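# Press the gauge pin on the magnet-marked post

## Task

Find the one post of the checking fixture that has a yellow magnet on it. Drive that post's gauge pin fully in and keep it there for one second; afterwards the spring is allowed to push it back out. The pins on the other three posts must not be touched, and the magnet must not be moved.

## Robot and tools

Robot: two UR20-type arms, left_arm and right_arm, each carrying a Robotiq 2F-85 two-finger gripper and a wrist camera (cam_left_wrist and cam_right_wrist, both 896x504). Scene frame: origin at table-top height, halfway between the arms' nominal bases; +z points up, +x points out over the table, and left_arm sits on the +y side. Calibrated bases: left_arm at (+0.060, +0.928, 0) m, right_arm at (-0.064, -0.817, 0) m, each turned very slightly about z. Hand poses, velocities and targets in results use each arm's own base frame. Offsets you command use the current Hand target's own axes. Gripper axes: fingers point along +z and close along y. end_effector_position is the point between the pads when they are shut; closed fingertips reach about 19 mm past it (6 mm when open). A camera block sticks out about 10 cm toward the gripper's +x.

Row layout (shared by execute_actions and move): one flat list of 18 numbers covering both arms. Order: left dx, dy, dz, rx, ry, rz, left gripper position, force_limit, speed, then the same nine for the right arm. Each number lies in [-1, 1]. dx..rz are offsets from the Hand target as it stood when the action or move began, never absolute poses. Scale: 1.0 means 0.6 m of translation or 180 degrees of rotation. rx, ry, rz together form one rotation vector. Sending the same offset again moves the arm further. To hold an arm still, send six zeros for its pose and repeat the gripper numbers you last sent; a 0 in a gripper slot counts as a command. Gripper position: +1 is fully open (85 mm), the pads meet near -0.8, and -1 closes until something blocks the fingers. force_limit and speed (both -1..1, default +1) set grip force and finger speed (about 20, 85 or 150 mm/s). For this task a closed gripper pressing with its fingertips works as a probe.

execute_actions(actions, cameras): actions is a list of actions. Each action is a table of up to 15 rows, one row per 1/30 s step; if the table is short, its last row is held to fill 15 steps. Each action lasts 0.5 s. An empty list just returns the state and images. cameras chooses which images come back ([] gives none).

move(target, speed, blend, stop_force, zero, blocking, cameras): drives each gripper in a straight line toward a row of offsets, or through a list of up to 15 rows. Every row in a list is counted from the same starting Hand targets. speed is in m/s, 0.002 to 4.2, default 0.25. blend is a corner-rounding radius in m. stop_force is in N, 6 to 120. An arm's path ends when its wrist sensor feels that much push against the direction of travel, after which the gripper backs off slightly. Use stop_force for a slow, careful approach into the pin. Leave it out when backing away from a contact. Do not depend on it while the gripper is also turning. zero (only together with stop_force) re-zeros the sensor before the move. blocking=false returns after 0.5 s and cannot be combined with stop_force. The result adds a move: line: done, off_target, moving, held or fault, plus limits (paced = the pose was clipped, held = steps were withheld). Paths do not avoid obstacles. Keep paths away from an arm's own base.

wait(seconds 0-10): lets time pass with the last commands held. Use it to keep the pin pressed for the required second. stop: brakes a running move. zoom_image(camera, region [x0,y0,x1,y1] pixels, up to 504x504): a closer view of the latest image, useful for spotting the yellow magnet. zero_wrist_force(arm): tares that arm's sensor. read_manual: licence texts only. finished_scene(scene 1-3): ends the scene and cannot be undone.

Result lines: per-arm end_effector_position (m), quat_wxyz, velocities in the base frame; Hand target (the last commanded pose after clipping, which the next offsets start from); Joint positions and torques; Wrist force and torque in the gripper's own axes, plus a peak line; gripper position_measured in counts (3 = open, 230 = pads together); object_status (0 moving, 1 blocked while opening, 2 blocked while closing, 3 at the commanded position); Time used. The controller limits each step's orientation change to 32 degrees from the measured orientation. Motion trails commands by about 0.2 s. Grippers often come to rest a little short of the target; the next command asks for the target again.

Avoid: a force on any part of the arm of about 150 N (plus or minus 25), or a joint torque over its limit (wrist joints 98.4 N m). Either one freezes that arm for 10 s. Avoid knocking the fixture or magnet off the table, contact between the two arms, hard impacts, and fast approaches. The arm is stiff, so a target even slightly beyond a firm contact can cause a fault. Approach slowly from above or along the pin's axis, press only as far as the pin goes, hold, then back straight off. Long holds or pushing toward unreachable poses heat the motors; at 85 °C the arm brakes for 30-60 s.

Each tool is called after "Request:" as a command line: name --argument value for each argument, lists and objects as JSON in quotes; but a table of rows of numbers goes row by row, as --pt "numbers of a row", without its own name.

## Session

Request:
execute_actions --actions '[]'

Scene clock: 0.00 s.
left_arm: end_effector_position=(+0.6452, +0.5338, +0.3687) position_measured=3 object_status=3 end_effector_quat_wxyz=(+0.054, +0.895, -0.431, +0.101) | right_arm: end_effector_position=(+1.0094, -0.4085, +0.1239) position_measured=3 object_status=3 end_effector_quat_wxyz=(+0.497, -0.362, -0.574, -0.541)
Joint positions: left_arm=[0.541 -1.507 2.094 -2.179 -1.799 -1.706] | right_arm=[2.693 -2.576 -1.22 -2.623 2.507 -0.374]
Joint velocities: within noise
Joint torques (N m): no reading
Motor temperatures (°C): left_arm=[24 36 26 39 35 34] | right_arm=[29 36 36 38 34 39]
Wrist force (N): no reading
Wrist torque (N m): no reading
Wrist force, peak (N): no reading
Hand target: left_arm +0.6452, +0.5338, +0.3687; +0.054, +0.895, -0.431, +0.101 | right_arm +1.0094, -0.4085, +0.1239; +0.497, -0.362, -0.574, -0.541
Tool commands: left_gripper/position=+1.0 left_gripper/force_limit=+1.0 left_gripper/speed=+1.0 right_gripper/position=+1.0 right_gripper/force_limit=+1.0 right_gripper/speed=+1.0

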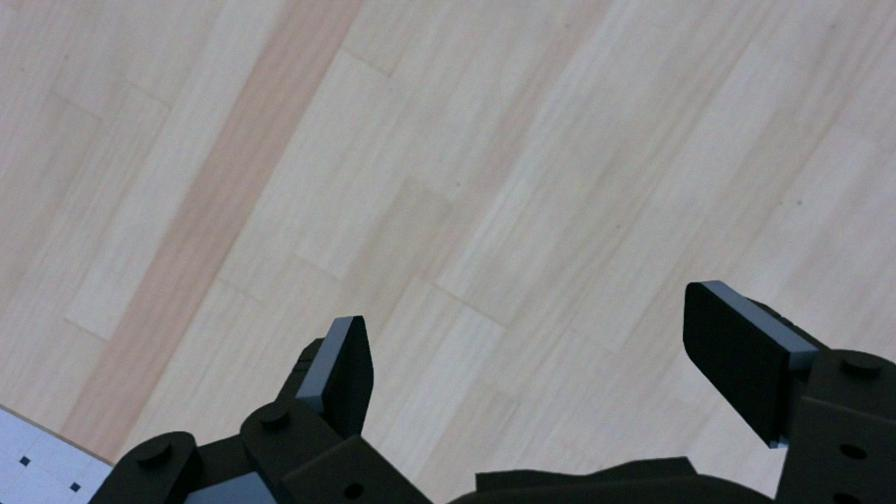

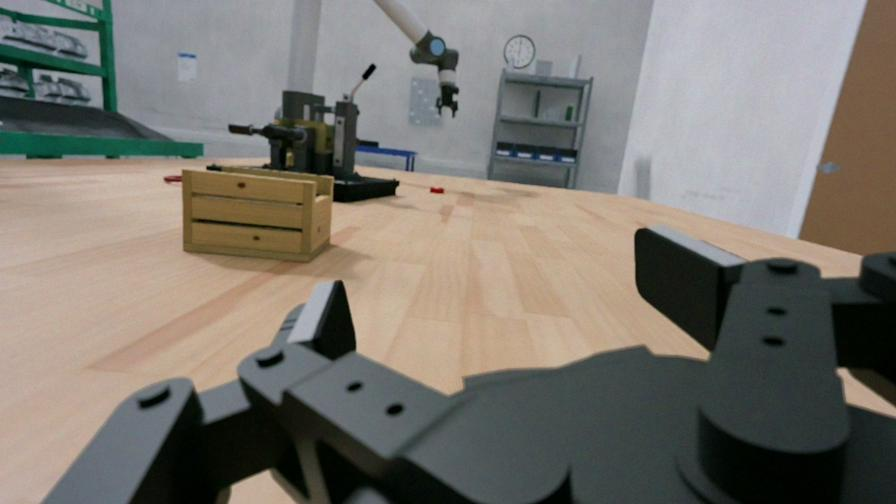

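Request:
zoom_image --camera "cam_right_wrist" --region '[150, 40, 470, 270]'

Request:
zoom_image --camera "cam_left_wrist" --region '[0, 380, 140, 504]'

Scaled by 1.575 from the camera's 896x504 image, which has a finer 1280x720 frame.

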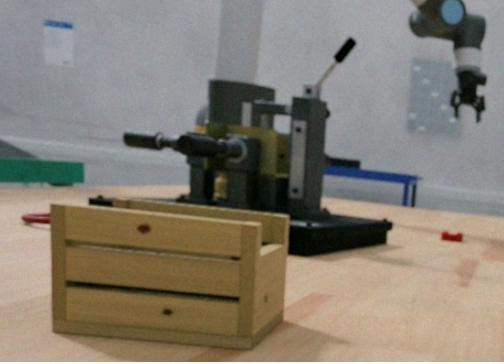

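Scaled by 3.600 from the camera's 896x504 image, which has a finer 1280x720 frame.

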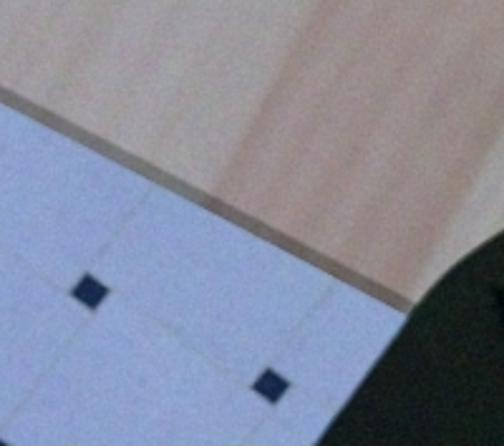

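Request:
move --target '[0.823,0.845,-0.023,-0.129,0.277,0.165,1,1,1,0,0,0,0,0,0,1,1,1]' --speed 0.3

Scene clock: 5.10 s.
left_arm: end_effector_position=(+0.5474, -0.1550, +0.4989) position_measured=3 object_status=3 end_effector_quat_wxyz=(+0.372, +0.607, -0.586, +0.387) | right_arm: end_effector_position=(+1.0094, -0.4085, +0.1239) position_measured=3 object_status=3 end_effector_quat_wxyz=(+0.497, -0.362, -0.574, -0.541)
Joint positions: left_arm=[-0.097 -1.783 2.504 -2.571 -2.685 -1.878] | right_arm=[2.693 -2.576 -1.22 -2.623 2.507 -0.374]
Joint velocities: within noise
Joint torques (N m): left_arm=[-19.35 -5.47 -63.1 -14.6 -0.48 -3.51] | right_arm=[-0.76 247.23 76.1 -1.91 1.63 0.74]
Motor temperatures (°C): left_arm=[24 36 26 39 35 34] | right_arm=[29 36 36 38 34 39]
Wrist force (N): left_arm=[1.1 -0.1 -0.1] | right_arm=[0.1 0.1 0.1]
Wrist torque (N m): left_arm=[0.17 0.23 -0.04] | right_arm=[0.03 -0.02 0.00]
Wrist force, peak (N): left_arm=[2.4 0.3 2.3] | right_arm=[0.1 0.5 0.5]
Hand target: left_arm +0.5474, -0.1551, +0.4989; +0.372, +0.607, -0.586, +0.387 | right_arm +1.0094, -0.4085, +0.1239; +0.497, -0.362, -0.574, -0.541
Off the commanded pose: left_arm 0.000 m, 0 deg | right_arm 0.000 m, 0 deg.
move: done
camera_calibration:
cam_left_wrist: T_world_to_cam=[[-0.992896, 0.0220996, -0.116911, 0.622124], [0.0998376, 0.689256, -0.717606, 0.433442], [0.0647229, -0.724181, -0.686566, 0.320839], [0, 0, 0, 1]] pos_world=[0.553665, -0.0801562, 0.604051]

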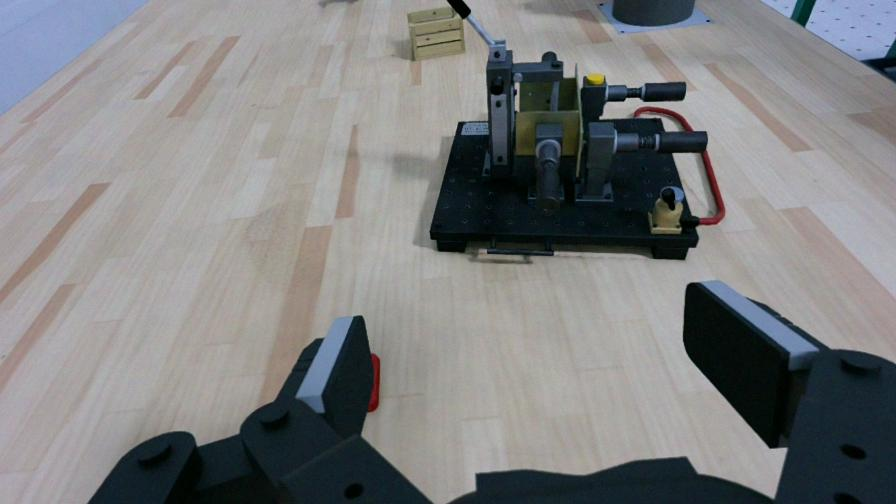

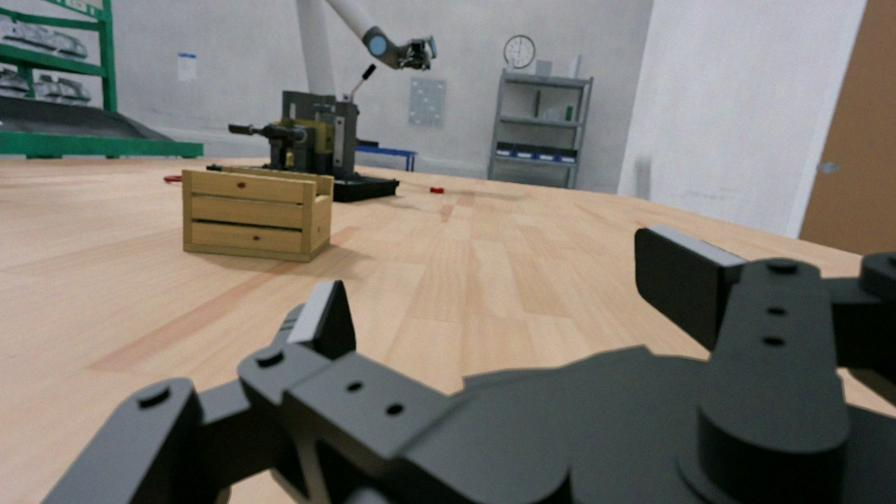

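Request:
zoom_image --camera "cam_left_wrist" --region '[420, 0, 740, 270]'

Request:
zoom_image --camera "cam_left_wrist" --region '[560, 50, 730, 220]'

Request:
zoom_image --camera "cam_right_wrist" --region '[220, 60, 400, 210]'

Scaled by 1.575 from the camera's 896x504 image, which has a finer 1280x720 frame.

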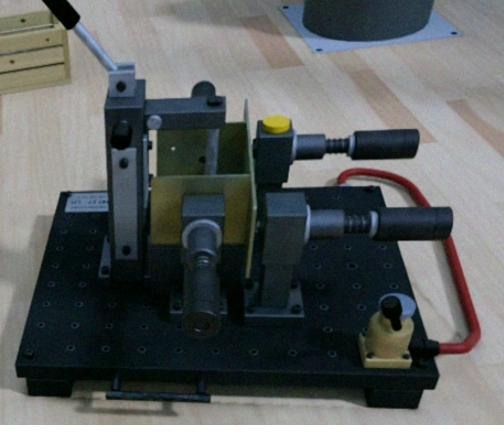

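Scaled by 2.965 from the camera's 896x504 image, which has a finer 1280x720 frame.

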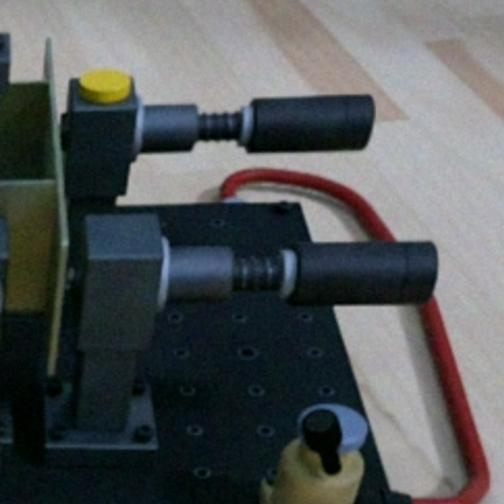

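Scaled by 2.800 from the camera's 896x504 image, which has a finer 1280x720 frame.

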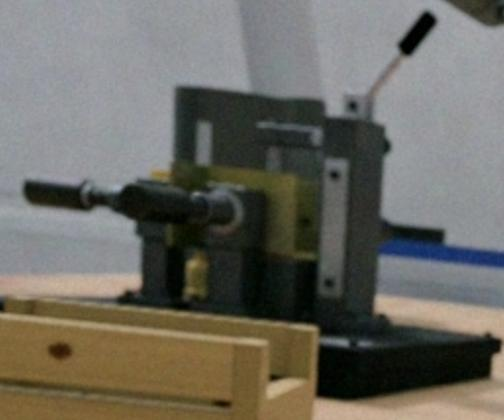

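Request:
move --target '[0.370,0.817,0.983,-0.319,-0.254,0.502,-1,1,0,0,0,0,0,0,0,1,1,1]' --speed 0.35

Request:
zoom_image --camera "cam_left_wrist" --region '[200, 0, 704, 504]'

Scene clock: 10.30 s.
left_arm: end_effector_position=(+0.0806, -0.8006, +0.4489) position_measured=232 object_status=3 end_effector_quat_wxyz=(+0.000, +0.093, +0.996, -0.001) | right_arm: end_effector_position=(+1.0094, -0.4085, +0.1239) position_measured=3 object_status=3 end_effector_quat_wxyz=(+0.497, -0.362, -0.574, -0.541)
Joint positions: left_arm=[-1.723 -1.616 2.059 -2.015 -1.57 -1.536] | right_arm=[2.693 -2.576 -1.22 -2.623 2.507 -0.374]
Joint velocities: within noise
Joint torques (N m): left_arm=[-14.4 -58.99 -120.12 -6.84 4.72 1.63] | right_arm=[0.57 253.86 75.91 -0.53 2.51 2.04]
Motor temperatures (°C): left_arm=[24 36 26 39 35 34] | right_arm=[29 36 36 38 34 39]
Wrist force (N): left_arm=[0.1 -0.5 -0.1] | right_arm=[0.0 0.3 0.4]
Wrist torque (N m): left_arm=[-0.15 -0.12 0.11] | right_arm=[0.05 0.00 0.00]
Wrist force, peak (N): left_arm=[2.1 -4.1 0.3] | right_arm=[0.3 0.7 0.4]
Hand target: left_arm +0.0805, -0.8008, +0.4488; +0.000, +0.094, +0.996, -0.001 | right_arm +1.0094, -0.4085, +0.1239; +0.497, -0.362, -0.574, -0.541
Off the commanded pose: left_arm 0.000 m, 0 deg | right_arm 0.000 m, 0 deg.
move: done
camera_calibration:
cam_left_wrist: T_world_to_cam=[[0.311067, 0.950385, 0.00226524, 0.751645], [0.901075, -0.295684, 0.317229, -0.428532], [0.30216, -0.0966385, -0.948346, 0.449974], [0, 0, 0, 1]] pos_world=[0.016363, -0.797578, 0.560972]

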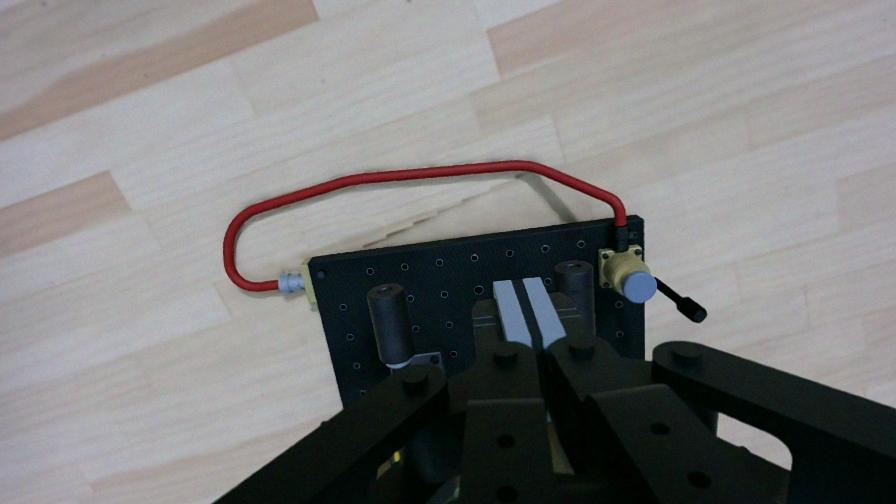

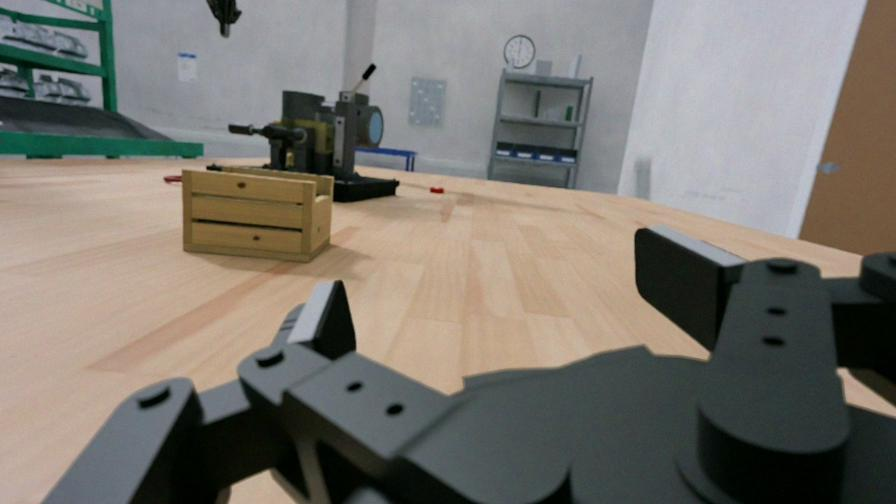

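Scaled by 1.000.

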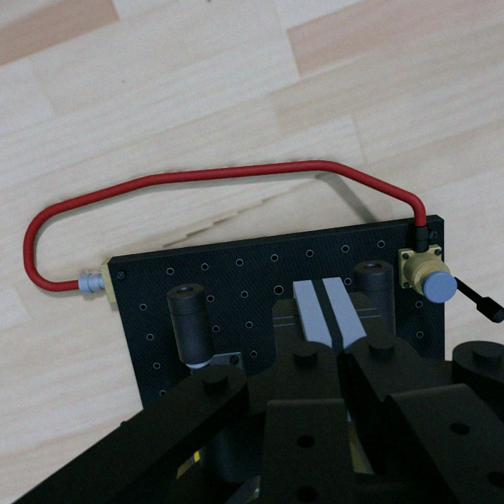

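Request:
move --target '[-0.052,-0.134,0.462,0,0,0,-1,1,0,0,0,0,0,0,0,1,1,1]' --speed 0.25

Request:
zoom_image --camera "cam_left_wrist" --region '[250, 150, 700, 504]'

Request:
zoom_image --camera "cam_right_wrist" --region '[150, 60, 400, 210]'

Scene clock: 12.97 s.
left_arm: end_effector_position=(+0.0964, -0.8858, +0.1719) position_measured=232 object_status=3 end_effector_quat_wxyz=(+0.000, +0.094, +0.996, -0.001) | right_arm: end_effector_position=(+1.0094, -0.4085, +0.1239) position_measured=3 object_status=3 end_effector_quat_wxyz=(+0.497, -0.362, -0.574, -0.541)
Joint positions: left_arm=[-1.69 -1.291 2.16 -2.441 -1.57 -1.503] | right_arm=[2.693 -2.576 -1.22 -2.623 2.507 -0.374]
Joint velocities: within noise
Joint torques (N m): left_arm=[14.99 -103.88 -94.92 -15.92 -4.12 3.31] | right_arm=[1.09 258.08 73.22 -0.61 3.36 2.6]
Motor temperatures (°C): left_arm=[24 36 26 39 35 34] | right_arm=[29 36 36 38 34 39]
Wrist force (N): left_arm=[0.0 -0.2 -0.1] | right_arm=[0.0 0.3 0.2]
Wrist torque (N m): left_arm=[-0.15 -0.13 0.08] | right_arm=[0.05 0.00 0.00]
Wrist force, peak (N): left_arm=[0.5 0.0 -3.4] | right_arm=[-0.1 0.5 0.5]
Hand target: left_arm +0.0963, -0.8861, +0.1718; +0.000, +0.094, +0.996, -0.001 | right_arm +1.0094, -0.4085, +0.1239; +0.497, -0.362, -0.574, -0.541
Off the commanded pose: left_arm 0.000 m, 0 deg | right_arm 0.000 m, 0 deg.
move: done
camera_calibration:
cam_left_wrist: T_world_to_cam=[[0.311299, 0.950309, 0.00261777, 0.828187], [0.900922, -0.295995, 0.317374, -0.380311], [0.302378, -0.0964398, -0.948297, 0.174461], [0, 0, 0, 1]] pos_world=[0.0320634, -0.882779, 0.283973]

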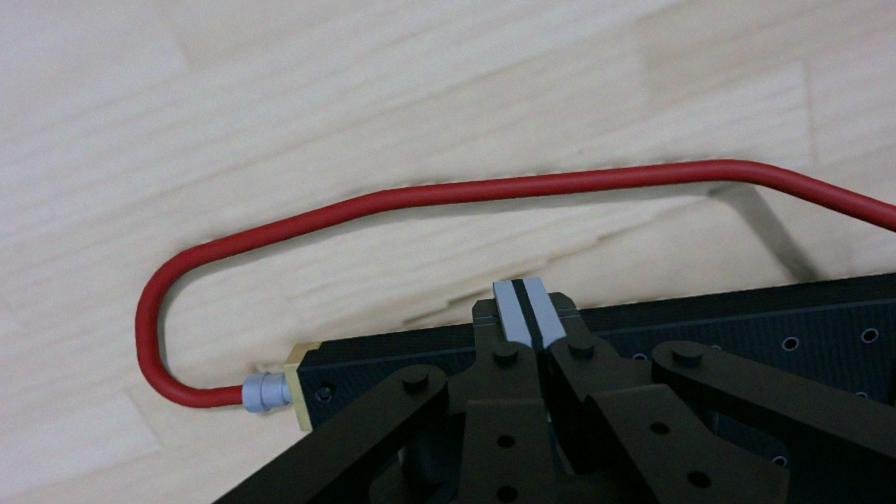

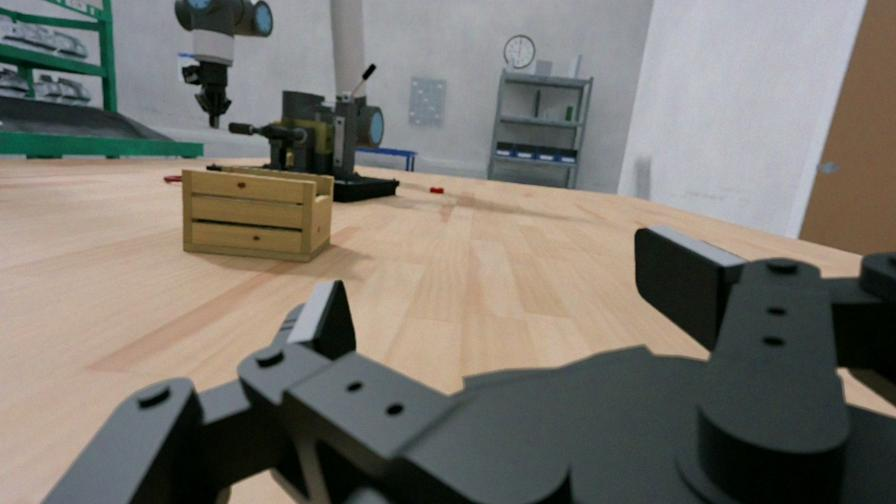

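Scaled by 1.120 from the camera's 896x504 image, which has a finer 1280x720 frame.

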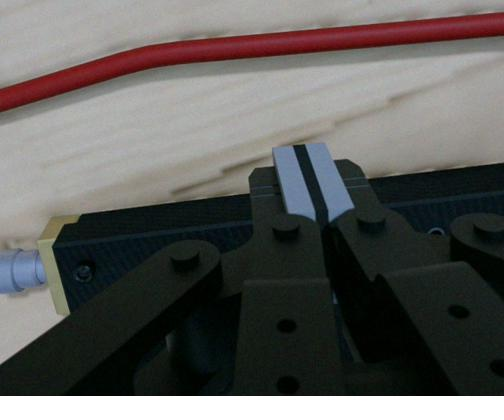

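Scaled by 2.016 from the camera's 896x504 image, which has a finer 1280x720 frame.

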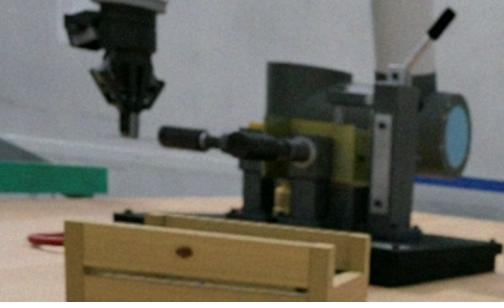

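Request:
zoom_image --camera "cam_right_wrist" --region '[180, 80, 300, 160]'

Scaled by 4.200 from the camera's 896x504 image, which has a finer 1280x720 frame.

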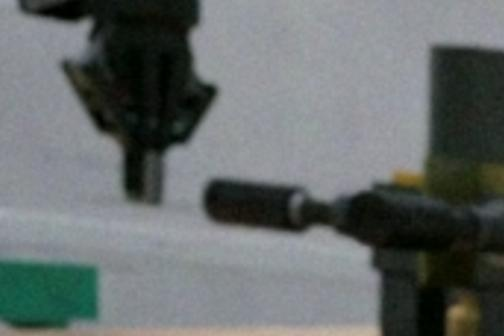

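Request:
move --target '[0,0,0.02,0,0,0,-1,1,0,0,0,0,0,0,0,1,1,1]' --speed 0.1 --cameras '["cam_right_wrist"]'

Request:
move --target '[-0.15,0,0,0,0,0,-1,1,0,0,0,0,0,0,0,1,1,1]' --speed 0.02 --stop_force 15

Request:
zoom_image --camera "cam_right_wrist" --region '[180, 80, 300, 160]'

Scene clock: 14.87 s.
left_arm: end_effector_position=(+0.0964, -0.8861, +0.1599) position_measured=232 object_status=3 end_effector_quat_wxyz=(+0.000, +0.094, +0.996, -0.001) | right_arm: end_effector_position=(+1.0094, -0.4085, +0.1239) position_measured=3 object_status=3 end_effector_quat_wxyz=(+0.497, -0.362, -0.574, -0.541)
Joint positions: left_arm=[-1.69 -1.278 2.166 -2.46 -1.57 -1.503] | right_arm=[2.693 -2.576 -1.22 -2.623 2.507 -0.374]
Joint velocities: within noise
Joint torques (N m): left_arm=[17.79 -113.21 -50.14 -13.26 -4.62 2.68] | right_arm=[0.74 253.31 70.78 -0.16 3.49 3.29]
Motor temperatures (°C): left_arm=[24 36 26 39 35 34] | right_arm=[29 36 36 37 34 39]
Wrist force (N): left_arm=[0.3 0.0 -0.4] | right_arm=[0.0 0.5 0.0]
Wrist torque (N m): left_arm=[-0.12 -0.18 0.09] | right_arm=[0.09 0.00 -0.01]
Wrist force, peak (N): left_arm=[0.0 -0.5 -1.3] | right_arm=[0.2 0.7 0.1]
Hand target: left_arm +0.0964, -0.8861, +0.1598; +0.000, +0.094, +0.996, -0.001 | right_arm +1.0094, -0.4085, +0.1239; +0.497, -0.362, -0.574, -0.541
Off the commanded pose: left_arm 0.000 m, 0 deg | right_arm 0.000 m, 0 deg.
move: done
Images, in order (width x height): cam_right_wrist 896x504.

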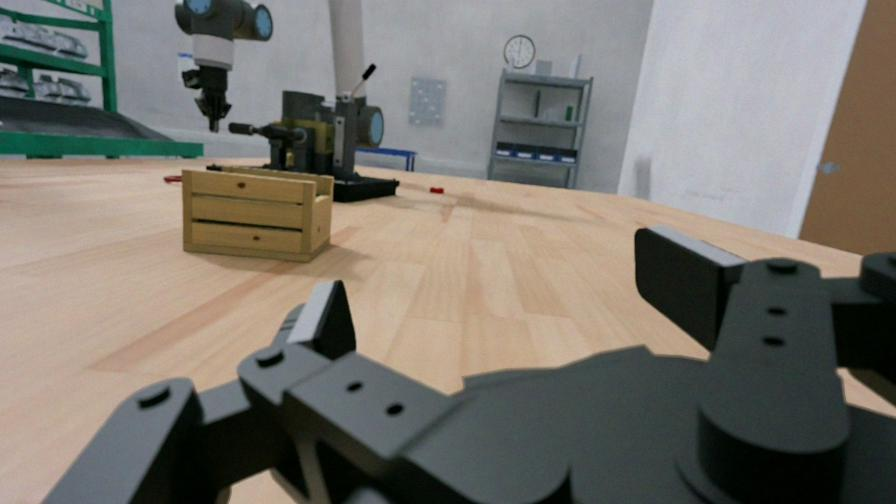

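Scene clock: 20.27 s.
left_arm: end_effector_position=(+0.1754, -0.9011, +0.1599) position_measured=232 object_status=3 end_effector_quat_wxyz=(+0.000, +0.094, +0.996, -0.001) | right_arm: end_effector_position=(+1.0094, -0.4085, +0.1239) position_measured=3 object_status=3 end_effector_quat_wxyz=(+0.497, -0.362, -0.574, -0.541)
Joint positions: left_arm=[-1.6 -1.254 2.129 -2.447 -1.57 -1.412] | right_arm=[2.693 -2.576 -1.22 -2.623 2.507 -0.374]
Joint velocities: within noise
Joint torques (N m): left_arm=[-0.83 -169.6 -55.65 -9.25 4.47 -4.14] | right_arm=[-2.4 258.27 73.01 -0.5 3.68 4.15]
Motor temperatures (°C): left_arm=[24 36 26 39 35 34] | right_arm=[29 36 36 37 34 39]
Wrist force (N): left_arm=[21.2 -4.6 4.0] | right_arm=[0.1 0.2 0.3]
Wrist torque (N m): left_arm=[-0.16 -0.22 0.00] | right_arm=[0.02 -0.02 -0.01]
Wrist force, peak (N): left_arm=[87.9 10.6 -16.5] | right_arm=[0.2 0.5 0.7]
Hand target: left_arm +0.1753, -0.9010, +0.1599; +0.000, +0.094, +0.996, -0.001 (not the last commanded pose) | right_arm +1.0094, -0.4085, +0.1239; +0.497, -0.362, -0.574, -0.541
Off the commanded pose: left_arm 0.010 m, 0 deg | right_arm 0.000 m, 0 deg.
move: contact (left_arm)
camera_calibration:
cam_left_wrist: T_world_to_cam=[[0.311358, 0.950289, 0.00243833, 0.818096], [0.900903, -0.295992, 0.31743, -0.452184], [0.302372, -0.0966378, -0.948279, 0.137544], [0, 0, 0, 1]] pos_world=[0.111064, -0.897978, 0.271972]

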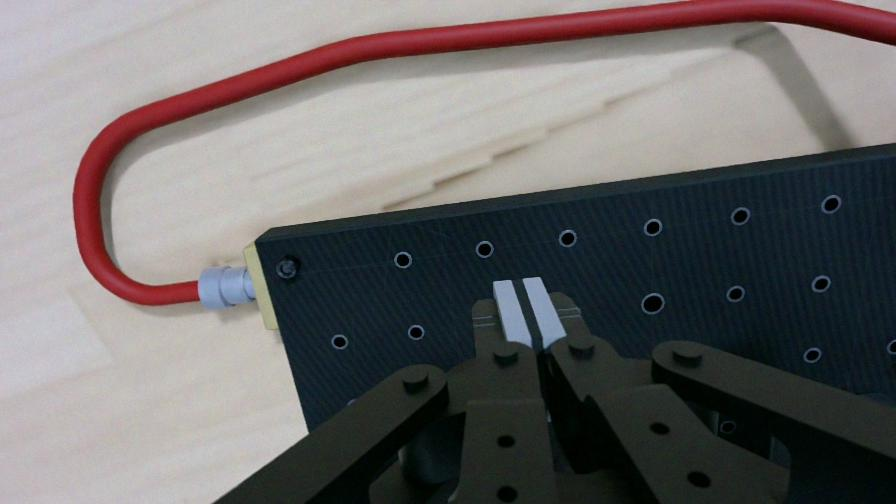

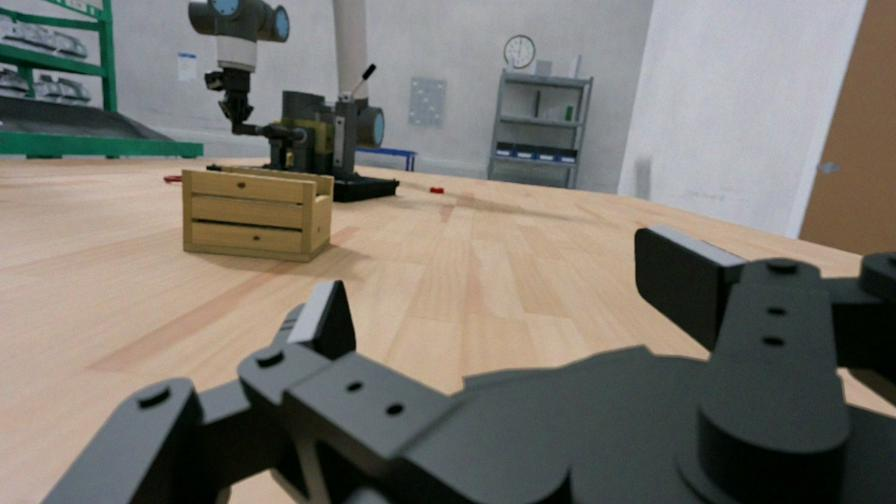

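Scaled by 4.200 from the camera's 896x504 image, which has a finer 1280x720 frame.

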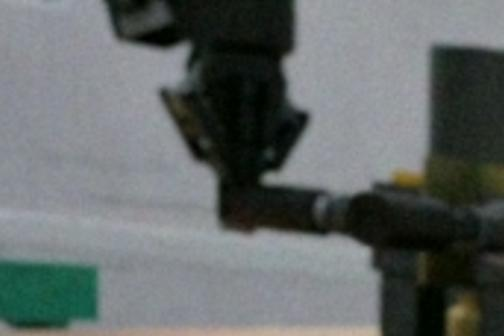

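Request:
move --target '[-0.03,0,0,0,0,0,-1,1,0,0,0,0,0,0,0,1,1,1]' --speed 0.005 --stop_force 35 --zero false

Request:
zoom_image --camera "cam_right_wrist" --region '[180, 80, 300, 160]'

Scene clock: 22.07 s.
left_arm: end_effector_position=(+0.1755, -0.9010, +0.1599) position_measured=232 object_status=3 end_effector_quat_wxyz=(+0.000, +0.094, +0.996, -0.001) | right_arm: end_effector_position=(+1.0094, -0.4085, +0.1239) position_measured=3 object_status=3 end_effector_quat_wxyz=(+0.497, -0.362, -0.574, -0.541)
Joint positions: left_arm=[-1.599 -1.254 2.129 -2.447 -1.57 -1.412] | right_arm=[2.693 -2.576 -1.22 -2.623 2.507 -0.374]
Joint velocities: within noise
Joint torques (N m): left_arm=[11.73 -156.67 -69.77 -9.34 17.97 -4.06] | right_arm=[-1.64 254.61 75.44 -0.32 3.5 4]
Motor temperatures (°C): left_arm=[24 36 26 39 35 34] | right_arm=[29 36 36 37 34 39]
Wrist force (N): left_arm=[37.9 -8.8 4.4] | right_arm=[-0.1 0.2 0.2]
Wrist torque (N m): left_arm=[-0.14 -0.27 -0.03] | right_arm=[0.04 0.02 0.00]
Wrist force, peak (N): left_arm=[44.3 -11.8 2.6] | right_arm=[0.2 0.4 0.4]
Hand target: left_arm +0.1755, -0.9010, +0.1599; +0.000, +0.094, +0.996, -0.001 (not the last commanded pose) | right_arm +1.0094, -0.4085, +0.1239; +0.497, -0.362, -0.574, -0.541
Off the commanded pose: left_arm 0.018 m, 0 deg | right_arm 0.000 m, 0 deg.
move: contact (left_arm)
camera_calibration:
cam_left_wrist: T_world_to_cam=[[0.311311, 0.950305, 0.0024885, 0.818039], [0.900959, -0.295977, 0.317286, -0.452318], [0.302255, -0.0965326, -0.948327, 0.137605], [0, 0, 0, 1]] pos_world=[0.111264, -0.897978, 0.271973]

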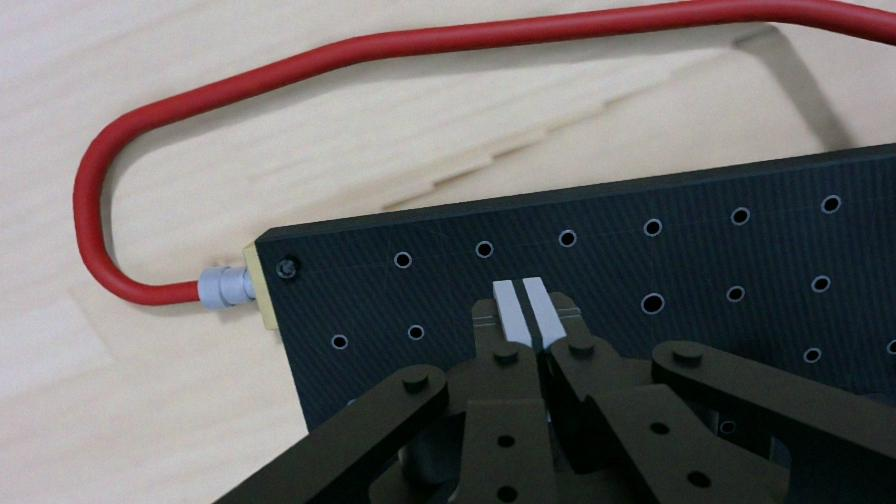

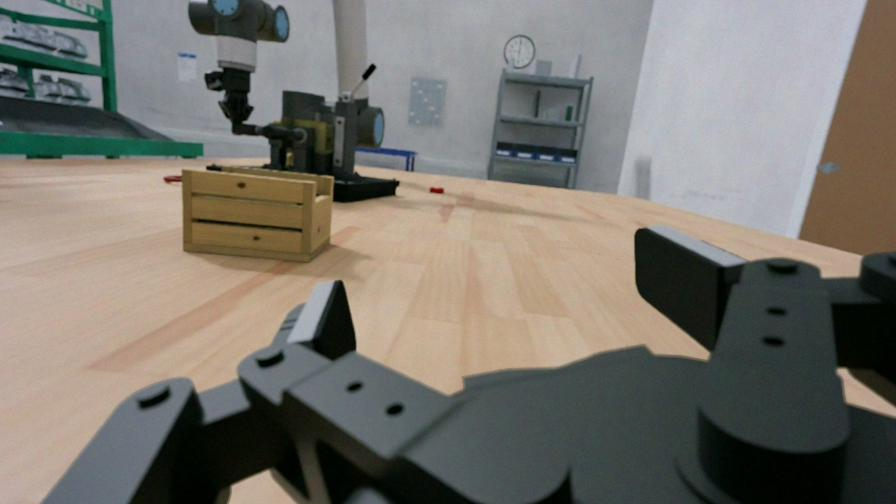

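Scaled by 4.200 from the camera's 896x504 image, which has a finer 1280x720 frame.

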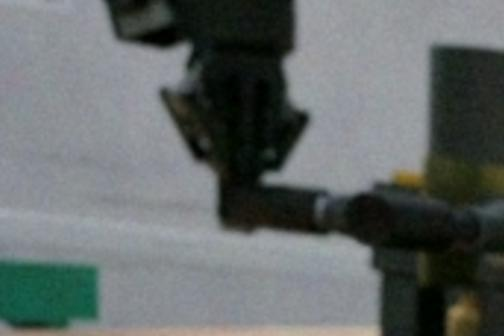

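Request:
wait --seconds 1.5 --cameras '["cam_right_wrist"]'

Request:
move --target '[0.01,0,0,0,0,0,-1,1,0,0,0,0,0,0,0,1,1,1]' --speed 0.02 --cameras '[]'

Request:
move --target '[0.01,0,0,0,0,0,-1,1,0,0,0,0,0,0,0,1,1,1]' --speed 0.02 --cameras '[]'

Request:
move --target '[0.01,0,0,0,0,0,-1,1,0,0,0,0,0,0,0,1,1,1]' --speed 0.02 --cameras '[]'

Request:
move --target '[0.01,0,0,0,0,0,-1,1,0,0,0,0,0,0,0,1,1,1]' --speed 0.02 --cameras '[]'

Request:
move --target '[0.01,0,0,0,0,0,-1,1,0,0,0,0,0,0,0,1,1,1]' --speed 0.02

Request:
zoom_image --camera "cam_right_wrist" --region '[180, 80, 300, 160]'

Scene clock: 24.17 s.
left_arm: end_effector_position=(+0.1755, -0.9010, +0.1599) position_measured=232 object_status=3 end_effector_quat_wxyz=(+0.000, +0.094, +0.996, -0.001) | right_arm: end_effector_position=(+1.0094, -0.4085, +0.1239) position_measured=3 object_status=3 end_effector_quat_wxyz=(+0.497, -0.362, -0.574, -0.541)
Joint positions: left_arm=[-1.599 -1.254 2.129 -2.447 -1.57 -1.412] | right_arm=[2.693 -2.576 -1.22 -2.623 2.507 -0.374]
Joint velocities: within noise
Joint torques (N m): left_arm=[13.25 -156.95 -55.9 -11.33 16.83 -4.54] | right_arm=[-3.16 252.58 77.72 -1.11 3.36 4.11]
Motor temperatures (°C): left_arm=[24 36 26 39 35 34] | right_arm=[29 36 36 37 34 39]
Wrist force (N): left_arm=[37.4 -8.7 1.3] | right_arm=[0.0 0.4 0.1]
Wrist torque (N m): left_arm=[-0.09 -0.39 -0.02] | right_arm=[0.07 0.01 0.00]
Wrist force, peak (N): left_arm=[38.4 -8.6 4.2] | right_arm=[0.1 0.3 0.8]
Hand target: left_arm +0.1755, -0.9010, +0.1599; +0.000, +0.094, +0.996, -0.001 (not the last commanded pose) | right_arm +1.0094, -0.4085, +0.1239; +0.497, -0.362, -0.574, -0.541
Tool commands: left_gripper/position=-1.0 left_gripper/force_limit=+1.0 left_gripper/speed=+0.0 right_gripper/position=+1.0 right_gripper/force_limit=+1.0 right_gripper/speed=+1.0
Off the commanded pose: left_arm 0.018 m, 0 deg | right_arm 0.000 m, 0 deg.
wait: 1.50 s; at rest from the start
Images, in order (width x height): cam_right_wrist 896x504.

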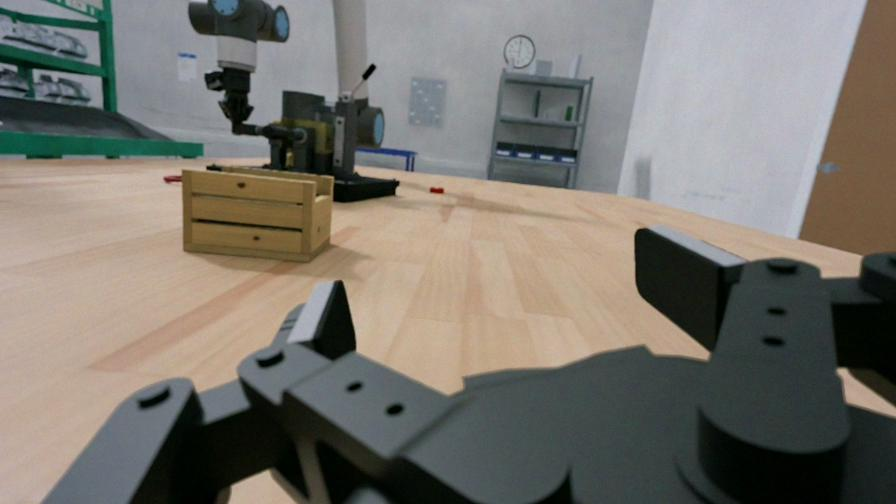

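Scene clock: 24.87 s.
left_arm: end_effector_position=(+0.1698, -0.8999, +0.1599) position_measured=232 object_status=3 end_effector_quat_wxyz=(+0.000, +0.094, +0.996, -0.001) | right_arm: end_effector_position=(+1.0094, -0.4085, +0.1239) position_measured=3 object_status=3 end_effector_quat_wxyz=(+0.497, -0.362, -0.574, -0.541)
Joint positions: left_arm=[-1.606 -1.256 2.132 -2.448 -1.57 -1.418] | right_arm=[2.693 -2.576 -1.22 -2.623 2.507 -0.374]
Joint velocities: within noise
Joint torques (N m): left_arm=[2.02 -166.65 -50.1 -12.99 -1.24 -3.73] | right_arm=[-2.18 257.81 73.69 -0.92 2.7 3.2]
Motor temperatures (°C): left_arm=[24 36 26 39 35 34] | right_arm=[29 36 36 37 34 39]
Wrist force (N): left_arm=[7.6 1.3 0.5] | right_arm=[0.1 0.0 0.2]
Wrist torque (N m): left_arm=[0.67 0.25 0.05] | right_arm=[0.00 -0.02 0.00]
Wrist force, peak (N): left_arm=[37.1 -9.0 1.5] | right_arm=[0.2 0.3 0.6]
Hand target: left_arm +0.1696, -0.8999, +0.1599; +0.000, +0.094, +0.996, -0.001 | right_arm +1.0094, -0.4085, +0.1239; +0.497, -0.362, -0.574, -0.541
Off the commanded pose: left_arm 0.000 m, 0 deg | right_arm 0.000 m, 0 deg.
move: done
No camera images: "cameras" was empty.

Scene clock: 25.57 s.
left_arm: end_effector_position=(+0.1639, -0.8988, +0.1599) position_measured=232 object_status=3 end_effector_quat_wxyz=(+0.000, +0.094, +0.996, -0.001) | right_arm: end_effector_position=(+1.0094, -0.4085, +0.1239) position_measured=3 object_status=3 end_effector_quat_wxyz=(+0.497, -0.362, -0.574, -0.541)
Joint positions: left_arm=[-1.613 -1.258 2.135 -2.449 -1.57 -1.425] | right_arm=[2.693 -2.576 -1.22 -2.623 2.507 -0.374]
Joint velocities: within noise
Joint torques (N m): left_arm=[-8.03 -165.48 -50.09 -12.75 -1.26 -4.17] | right_arm=[-3.93 252.63 73.64 -0.92 3.67 3.09]
Motor temperatures (°C): left_arm=[24 36 26 39 35 34] | right_arm=[29 36 36 37 34 39]
Wrist force (N): left_arm=[5.9 1.8 0.2] | right_arm=[0.3 0.2 0.3]
Wrist torque (N m): left_arm=[0.67 0.24 0.05] | right_arm=[0.03 -0.05 0.00]
Wrist force, peak (N): left_arm=[8.0 1.2 0.5] | right_arm=[0.1 0.4 0.5]
Hand target: left_arm +0.1637, -0.8988, +0.1599; +0.000, +0.094, +0.996, -0.001 | right_arm +1.0094, -0.4085, +0.1239; +0.497, -0.362, -0.574, -0.541
Off the commanded pose: left_arm 0.000 m, 0 deg | right_arm 0.000 m, 0 deg.
move: done
No camera images: "cameras" was empty.

Scene clock: 26.27 s.
left_arm: end_effector_position=(+0.1580, -0.8977, +0.1598) position_measured=232 object_status=3 end_effector_quat_wxyz=(+0.000, +0.094, +0.996, -0.001) | right_arm: end_effector_position=(+1.0094, -0.4085, +0.1239) position_measured=3 object_status=3 end_effector_quat_wxyz=(+0.497, -0.362, -0.574, -0.541)
Joint positions: left_arm=[-1.619 -1.26 2.138 -2.45 -1.57 -1.432] | right_arm=[2.693 -2.576 -1.22 -2.623 2.507 -0.374]
Joint velocities: within noise
Joint torques (N m): left_arm=[2.33 -163.57 -50.94 -12.07 -0.24 -3.27] | right_arm=[-2.33 252.76 75.84 -0.48 3.37 3.54]
Motor temperatures (°C): left_arm=[24 36 26 39 35 34] | right_arm=[29 36 36 37 34 39]
Wrist force (N): left_arm=[4.1 2.7 -0.2] | right_arm=[0.2 0.4 0.2]
Wrist torque (N m): left_arm=[0.73 0.23 0.05] | right_arm=[0.07 -0.04 0.00]
Wrist force, peak (N): left_arm=[5.9 2.1 0.2] | right_arm=[0.2 0.5 0.5]
Hand target: left_arm +0.1578, -0.8976, +0.1598; +0.000, +0.094, +0.996, -0.001 | right_arm +1.0094, -0.4085, +0.1239; +0.497, -0.362, -0.574, -0.541
Off the commanded pose: left_arm 0.000 m, 0 deg | right_arm 0.000 m, 0 deg.
move: done
No camera images: "cameras" was empty.

Scene clock: 26.97 s.
left_arm: end_effector_position=(+0.1521, -0.8965, +0.1598) position_measured=232 object_status=3 end_effector_quat_wxyz=(+0.000, +0.094, +0.996, -0.001) | right_arm: end_effector_position=(+1.0094, -0.4085, +0.1239) position_measured=3 object_status=3 end_effector_quat_wxyz=(+0.497, -0.362, -0.574, -0.541)
Joint positions: left_arm=[-1.626 -1.262 2.141 -2.452 -1.57 -1.438] | right_arm=[2.693 -2.576 -1.22 -2.623 2.507 -0.374]
Joint velocities: within noise
Joint torques (N m): left_arm=[-13.53 -163.18 -48.33 -12.86 2.35 -4.63] | right_arm=[-4.62 253.8 77.83 -0.35 3.93 3.46]
Motor temperatures (°C): left_arm=[24 36 26 39 35 34] | right_arm=[29 36 36 37 34 39]
Wrist force (N): left_arm=[-1.8 4.0 0.0] | right_arm=[0.0 0.1 0.5]
Wrist torque (N m): left_arm=[0.65 0.23 0.06] | right_arm=[0.02 0.01 0.00]
Wrist force, peak (N): left_arm=[-2.0 4.8 -0.5] | right_arm=[-0.1 0.5 0.5]
Hand target: left_arm +0.1519, -0.8965, +0.1598; +0.000, +0.094, +0.996, -0.001 | right_arm +1.0094, -0.4085, +0.1239; +0.497, -0.362, -0.574, -0.541
Off the commanded pose: left_arm 0.000 m, 0 deg | right_arm 0.000 m, 0 deg.
move: done
No camera images: "cameras" was empty.

Scene clock: 27.67 s.
left_arm: end_effector_position=(+0.1462, -0.8954, +0.1598) position_measured=232 object_status=3 end_effector_quat_wxyz=(+0.000, +0.094, +0.996, -0.001) | right_arm: end_effector_position=(+1.0094, -0.4085, +0.1239) position_measured=3 object_status=3 end_effector_quat_wxyz=(+0.497, -0.362, -0.574, -0.541)
Joint positions: left_arm=[-1.633 -1.264 2.144 -2.453 -1.57 -1.445] | right_arm=[2.693 -2.576 -1.22 -2.623 2.507 -0.374]
Joint velocities: within noise
Joint torques (N m): left_arm=[-17.52 -161.59 -50.86 -13.49 6.2 -4.48] | right_arm=[-4.17 256.15 75.25 -0.06 3.57 4.35]
Motor temperatures (°C): left_arm=[24 36 26 39 35 34] | right_arm=[29 36 36 37 34 39]
Wrist force (N): left_arm=[-2.1 4.5 -0.2] | right_arm=[0.0 0.0 0.2]
Wrist torque (N m): left_arm=[0.73 0.28 0.06] | right_arm=[0.00 0.00 0.00]
Wrist force, peak (N): left_arm=[-2.1 4.5 -0.2] | right_arm=[-0.1 0.3 0.6]
Hand target: left_arm +0.1460, -0.8954, +0.1598; +0.000, +0.094, +0.996, -0.001 | right_arm +1.0094, -0.4085, +0.1239; +0.497, -0.362, -0.574, -0.541
Off the commanded pose: left_arm 0.000 m, 0 deg | right_arm 0.000 m, 0 deg.
move: done
camera_calibration:
cam_left_wrist: T_world_to_cam=[[0.311311, 0.950305, 0.0024885, 0.821838], [0.900959, -0.295977, 0.317286, -0.424262], [0.302255, -0.0965326, -0.948327, 0.147001], [0, 0, 0, 1]] pos_world=[0.0819637, -0.892378, 0.271973]

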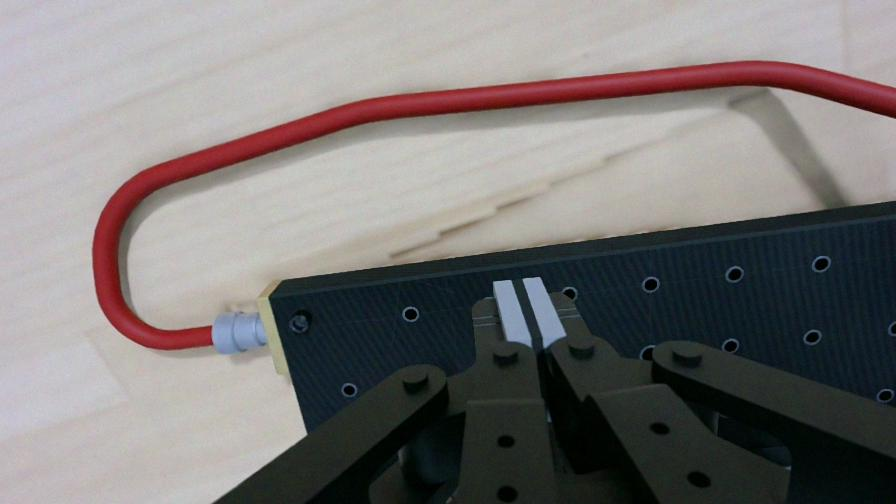

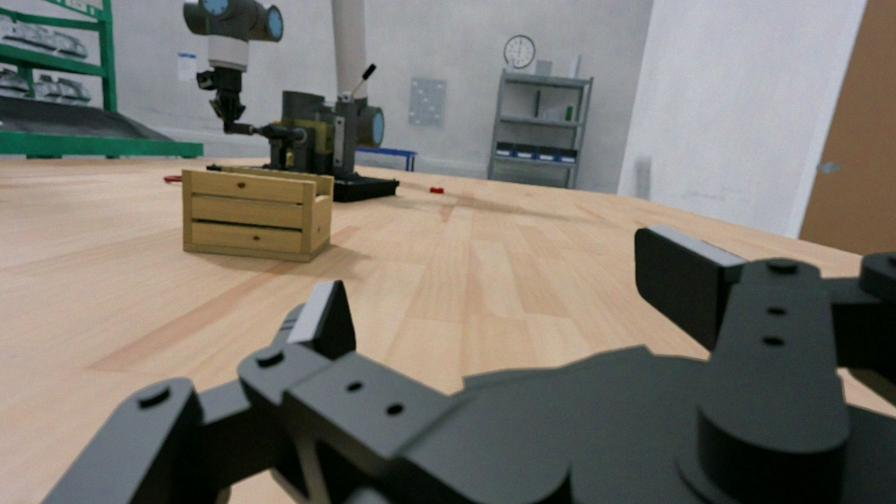

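Scaled by 4.200 from the camera's 896x504 image, which has a finer 1280x720 frame.

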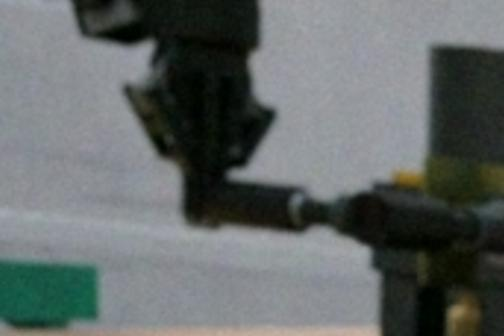

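Request:
move --pt "0.05 0 -0.333 0 0 0 -1 1 0 0 0 0 0 0 0 1 1 1" --pt "-0.068 1.0 -0.567 0.319 0.254 -0.502 -1 1 0 0 0 0 0 0 0 1 1 1" --speed 0.4 --blend 0.05

Request:
zoom_image --camera "cam_left_wrist" --region '[150, 0, 554, 260]'

Scene clock: 32.47 s.
left_arm: end_effector_position=(+0.2977, -0.3130, +0.4992) position_measured=232 object_status=3 end_effector_quat_wxyz=(+0.372, +0.607, -0.586, +0.387) | right_arm: end_effector_position=(+1.0094, -0.4085, +0.1239) position_measured=3 object_status=3 end_effector_quat_wxyz=(+0.497, -0.362, -0.574, -0.541)
Joint positions: left_arm=[-0.807 -2.098 2.807 -3.29 -2.216 -2.779] | right_arm=[2.693 -2.576 -1.22 -2.623 2.507 -0.374]
Joint velocities: within noise
Joint torques (N m): left_arm=[22.06 64.7 -62.66 -12.64 -7.73 -4.99] | right_arm=[-4.14 256.17 73.8 -0.39 3.27 3.66]
Motor temperatures (°C): left_arm=[24 36 26 39 35 34] | right_arm=[28 36 36 37 34 39]
Wrist force (N): left_arm=[-1.5 4.1 0.2] | right_arm=[-0.2 0.2 0.1]
Wrist torque (N m): left_arm=[0.92 0.73 -0.08] | right_arm=[0.03 0.04 0.00]
Wrist force, peak (N): left_arm=[-2.7 4.6 4.1] | right_arm=[0.3 0.3 0.6]
Hand target: left_arm +0.2977, -0.3129, +0.4992; +0.372, +0.607, -0.586, +0.387 | right_arm +1.0094, -0.4085, +0.1239; +0.497, -0.362, -0.574, -0.541
Off the commanded pose: left_arm 0.000 m, 0 deg | right_arm 0.000 m, 0 deg.
move: done
camera_calibration:
cam_left_wrist: T_world_to_cam=[[-0.992907, 0.0220476, -0.116836, 0.377667], [0.0997335, 0.68941, -0.717472, 0.567409], [0.0647291, -0.724035, -0.686719, 0.222983], [0, 0, 0, 1]] pos_world=[0.303965, -0.238057, 0.604352]

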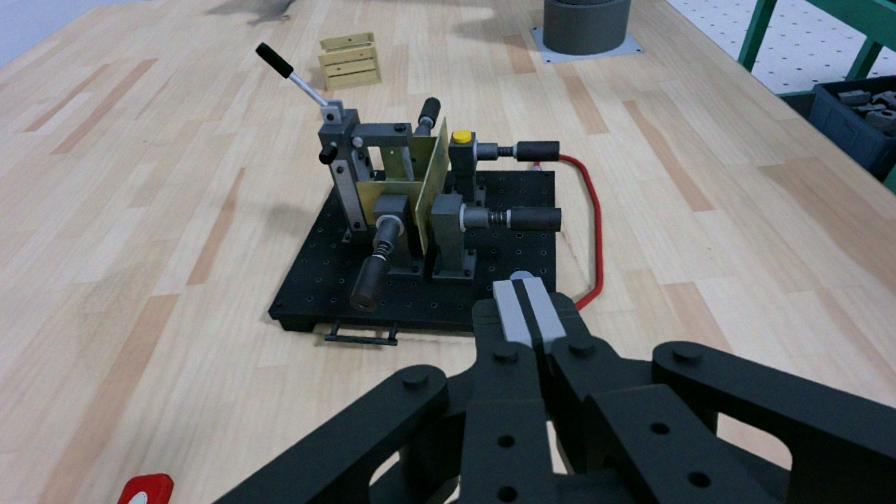

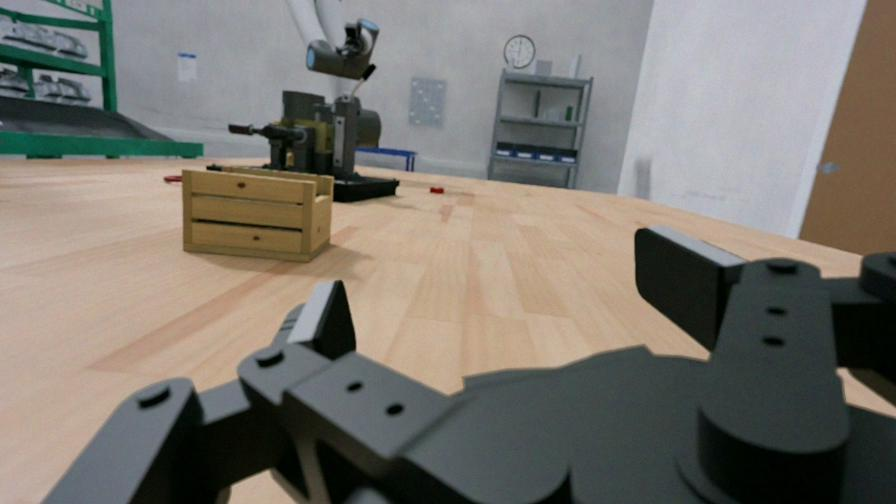

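Scaled by 1.248 from the camera's 896x504 image, which has a finer 1280x720 frame.

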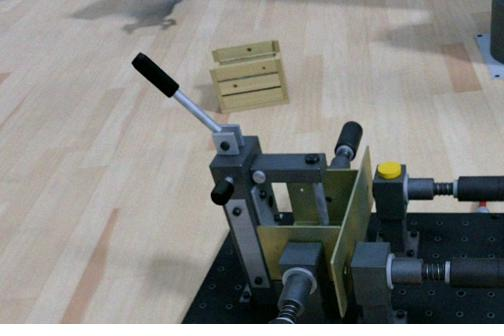

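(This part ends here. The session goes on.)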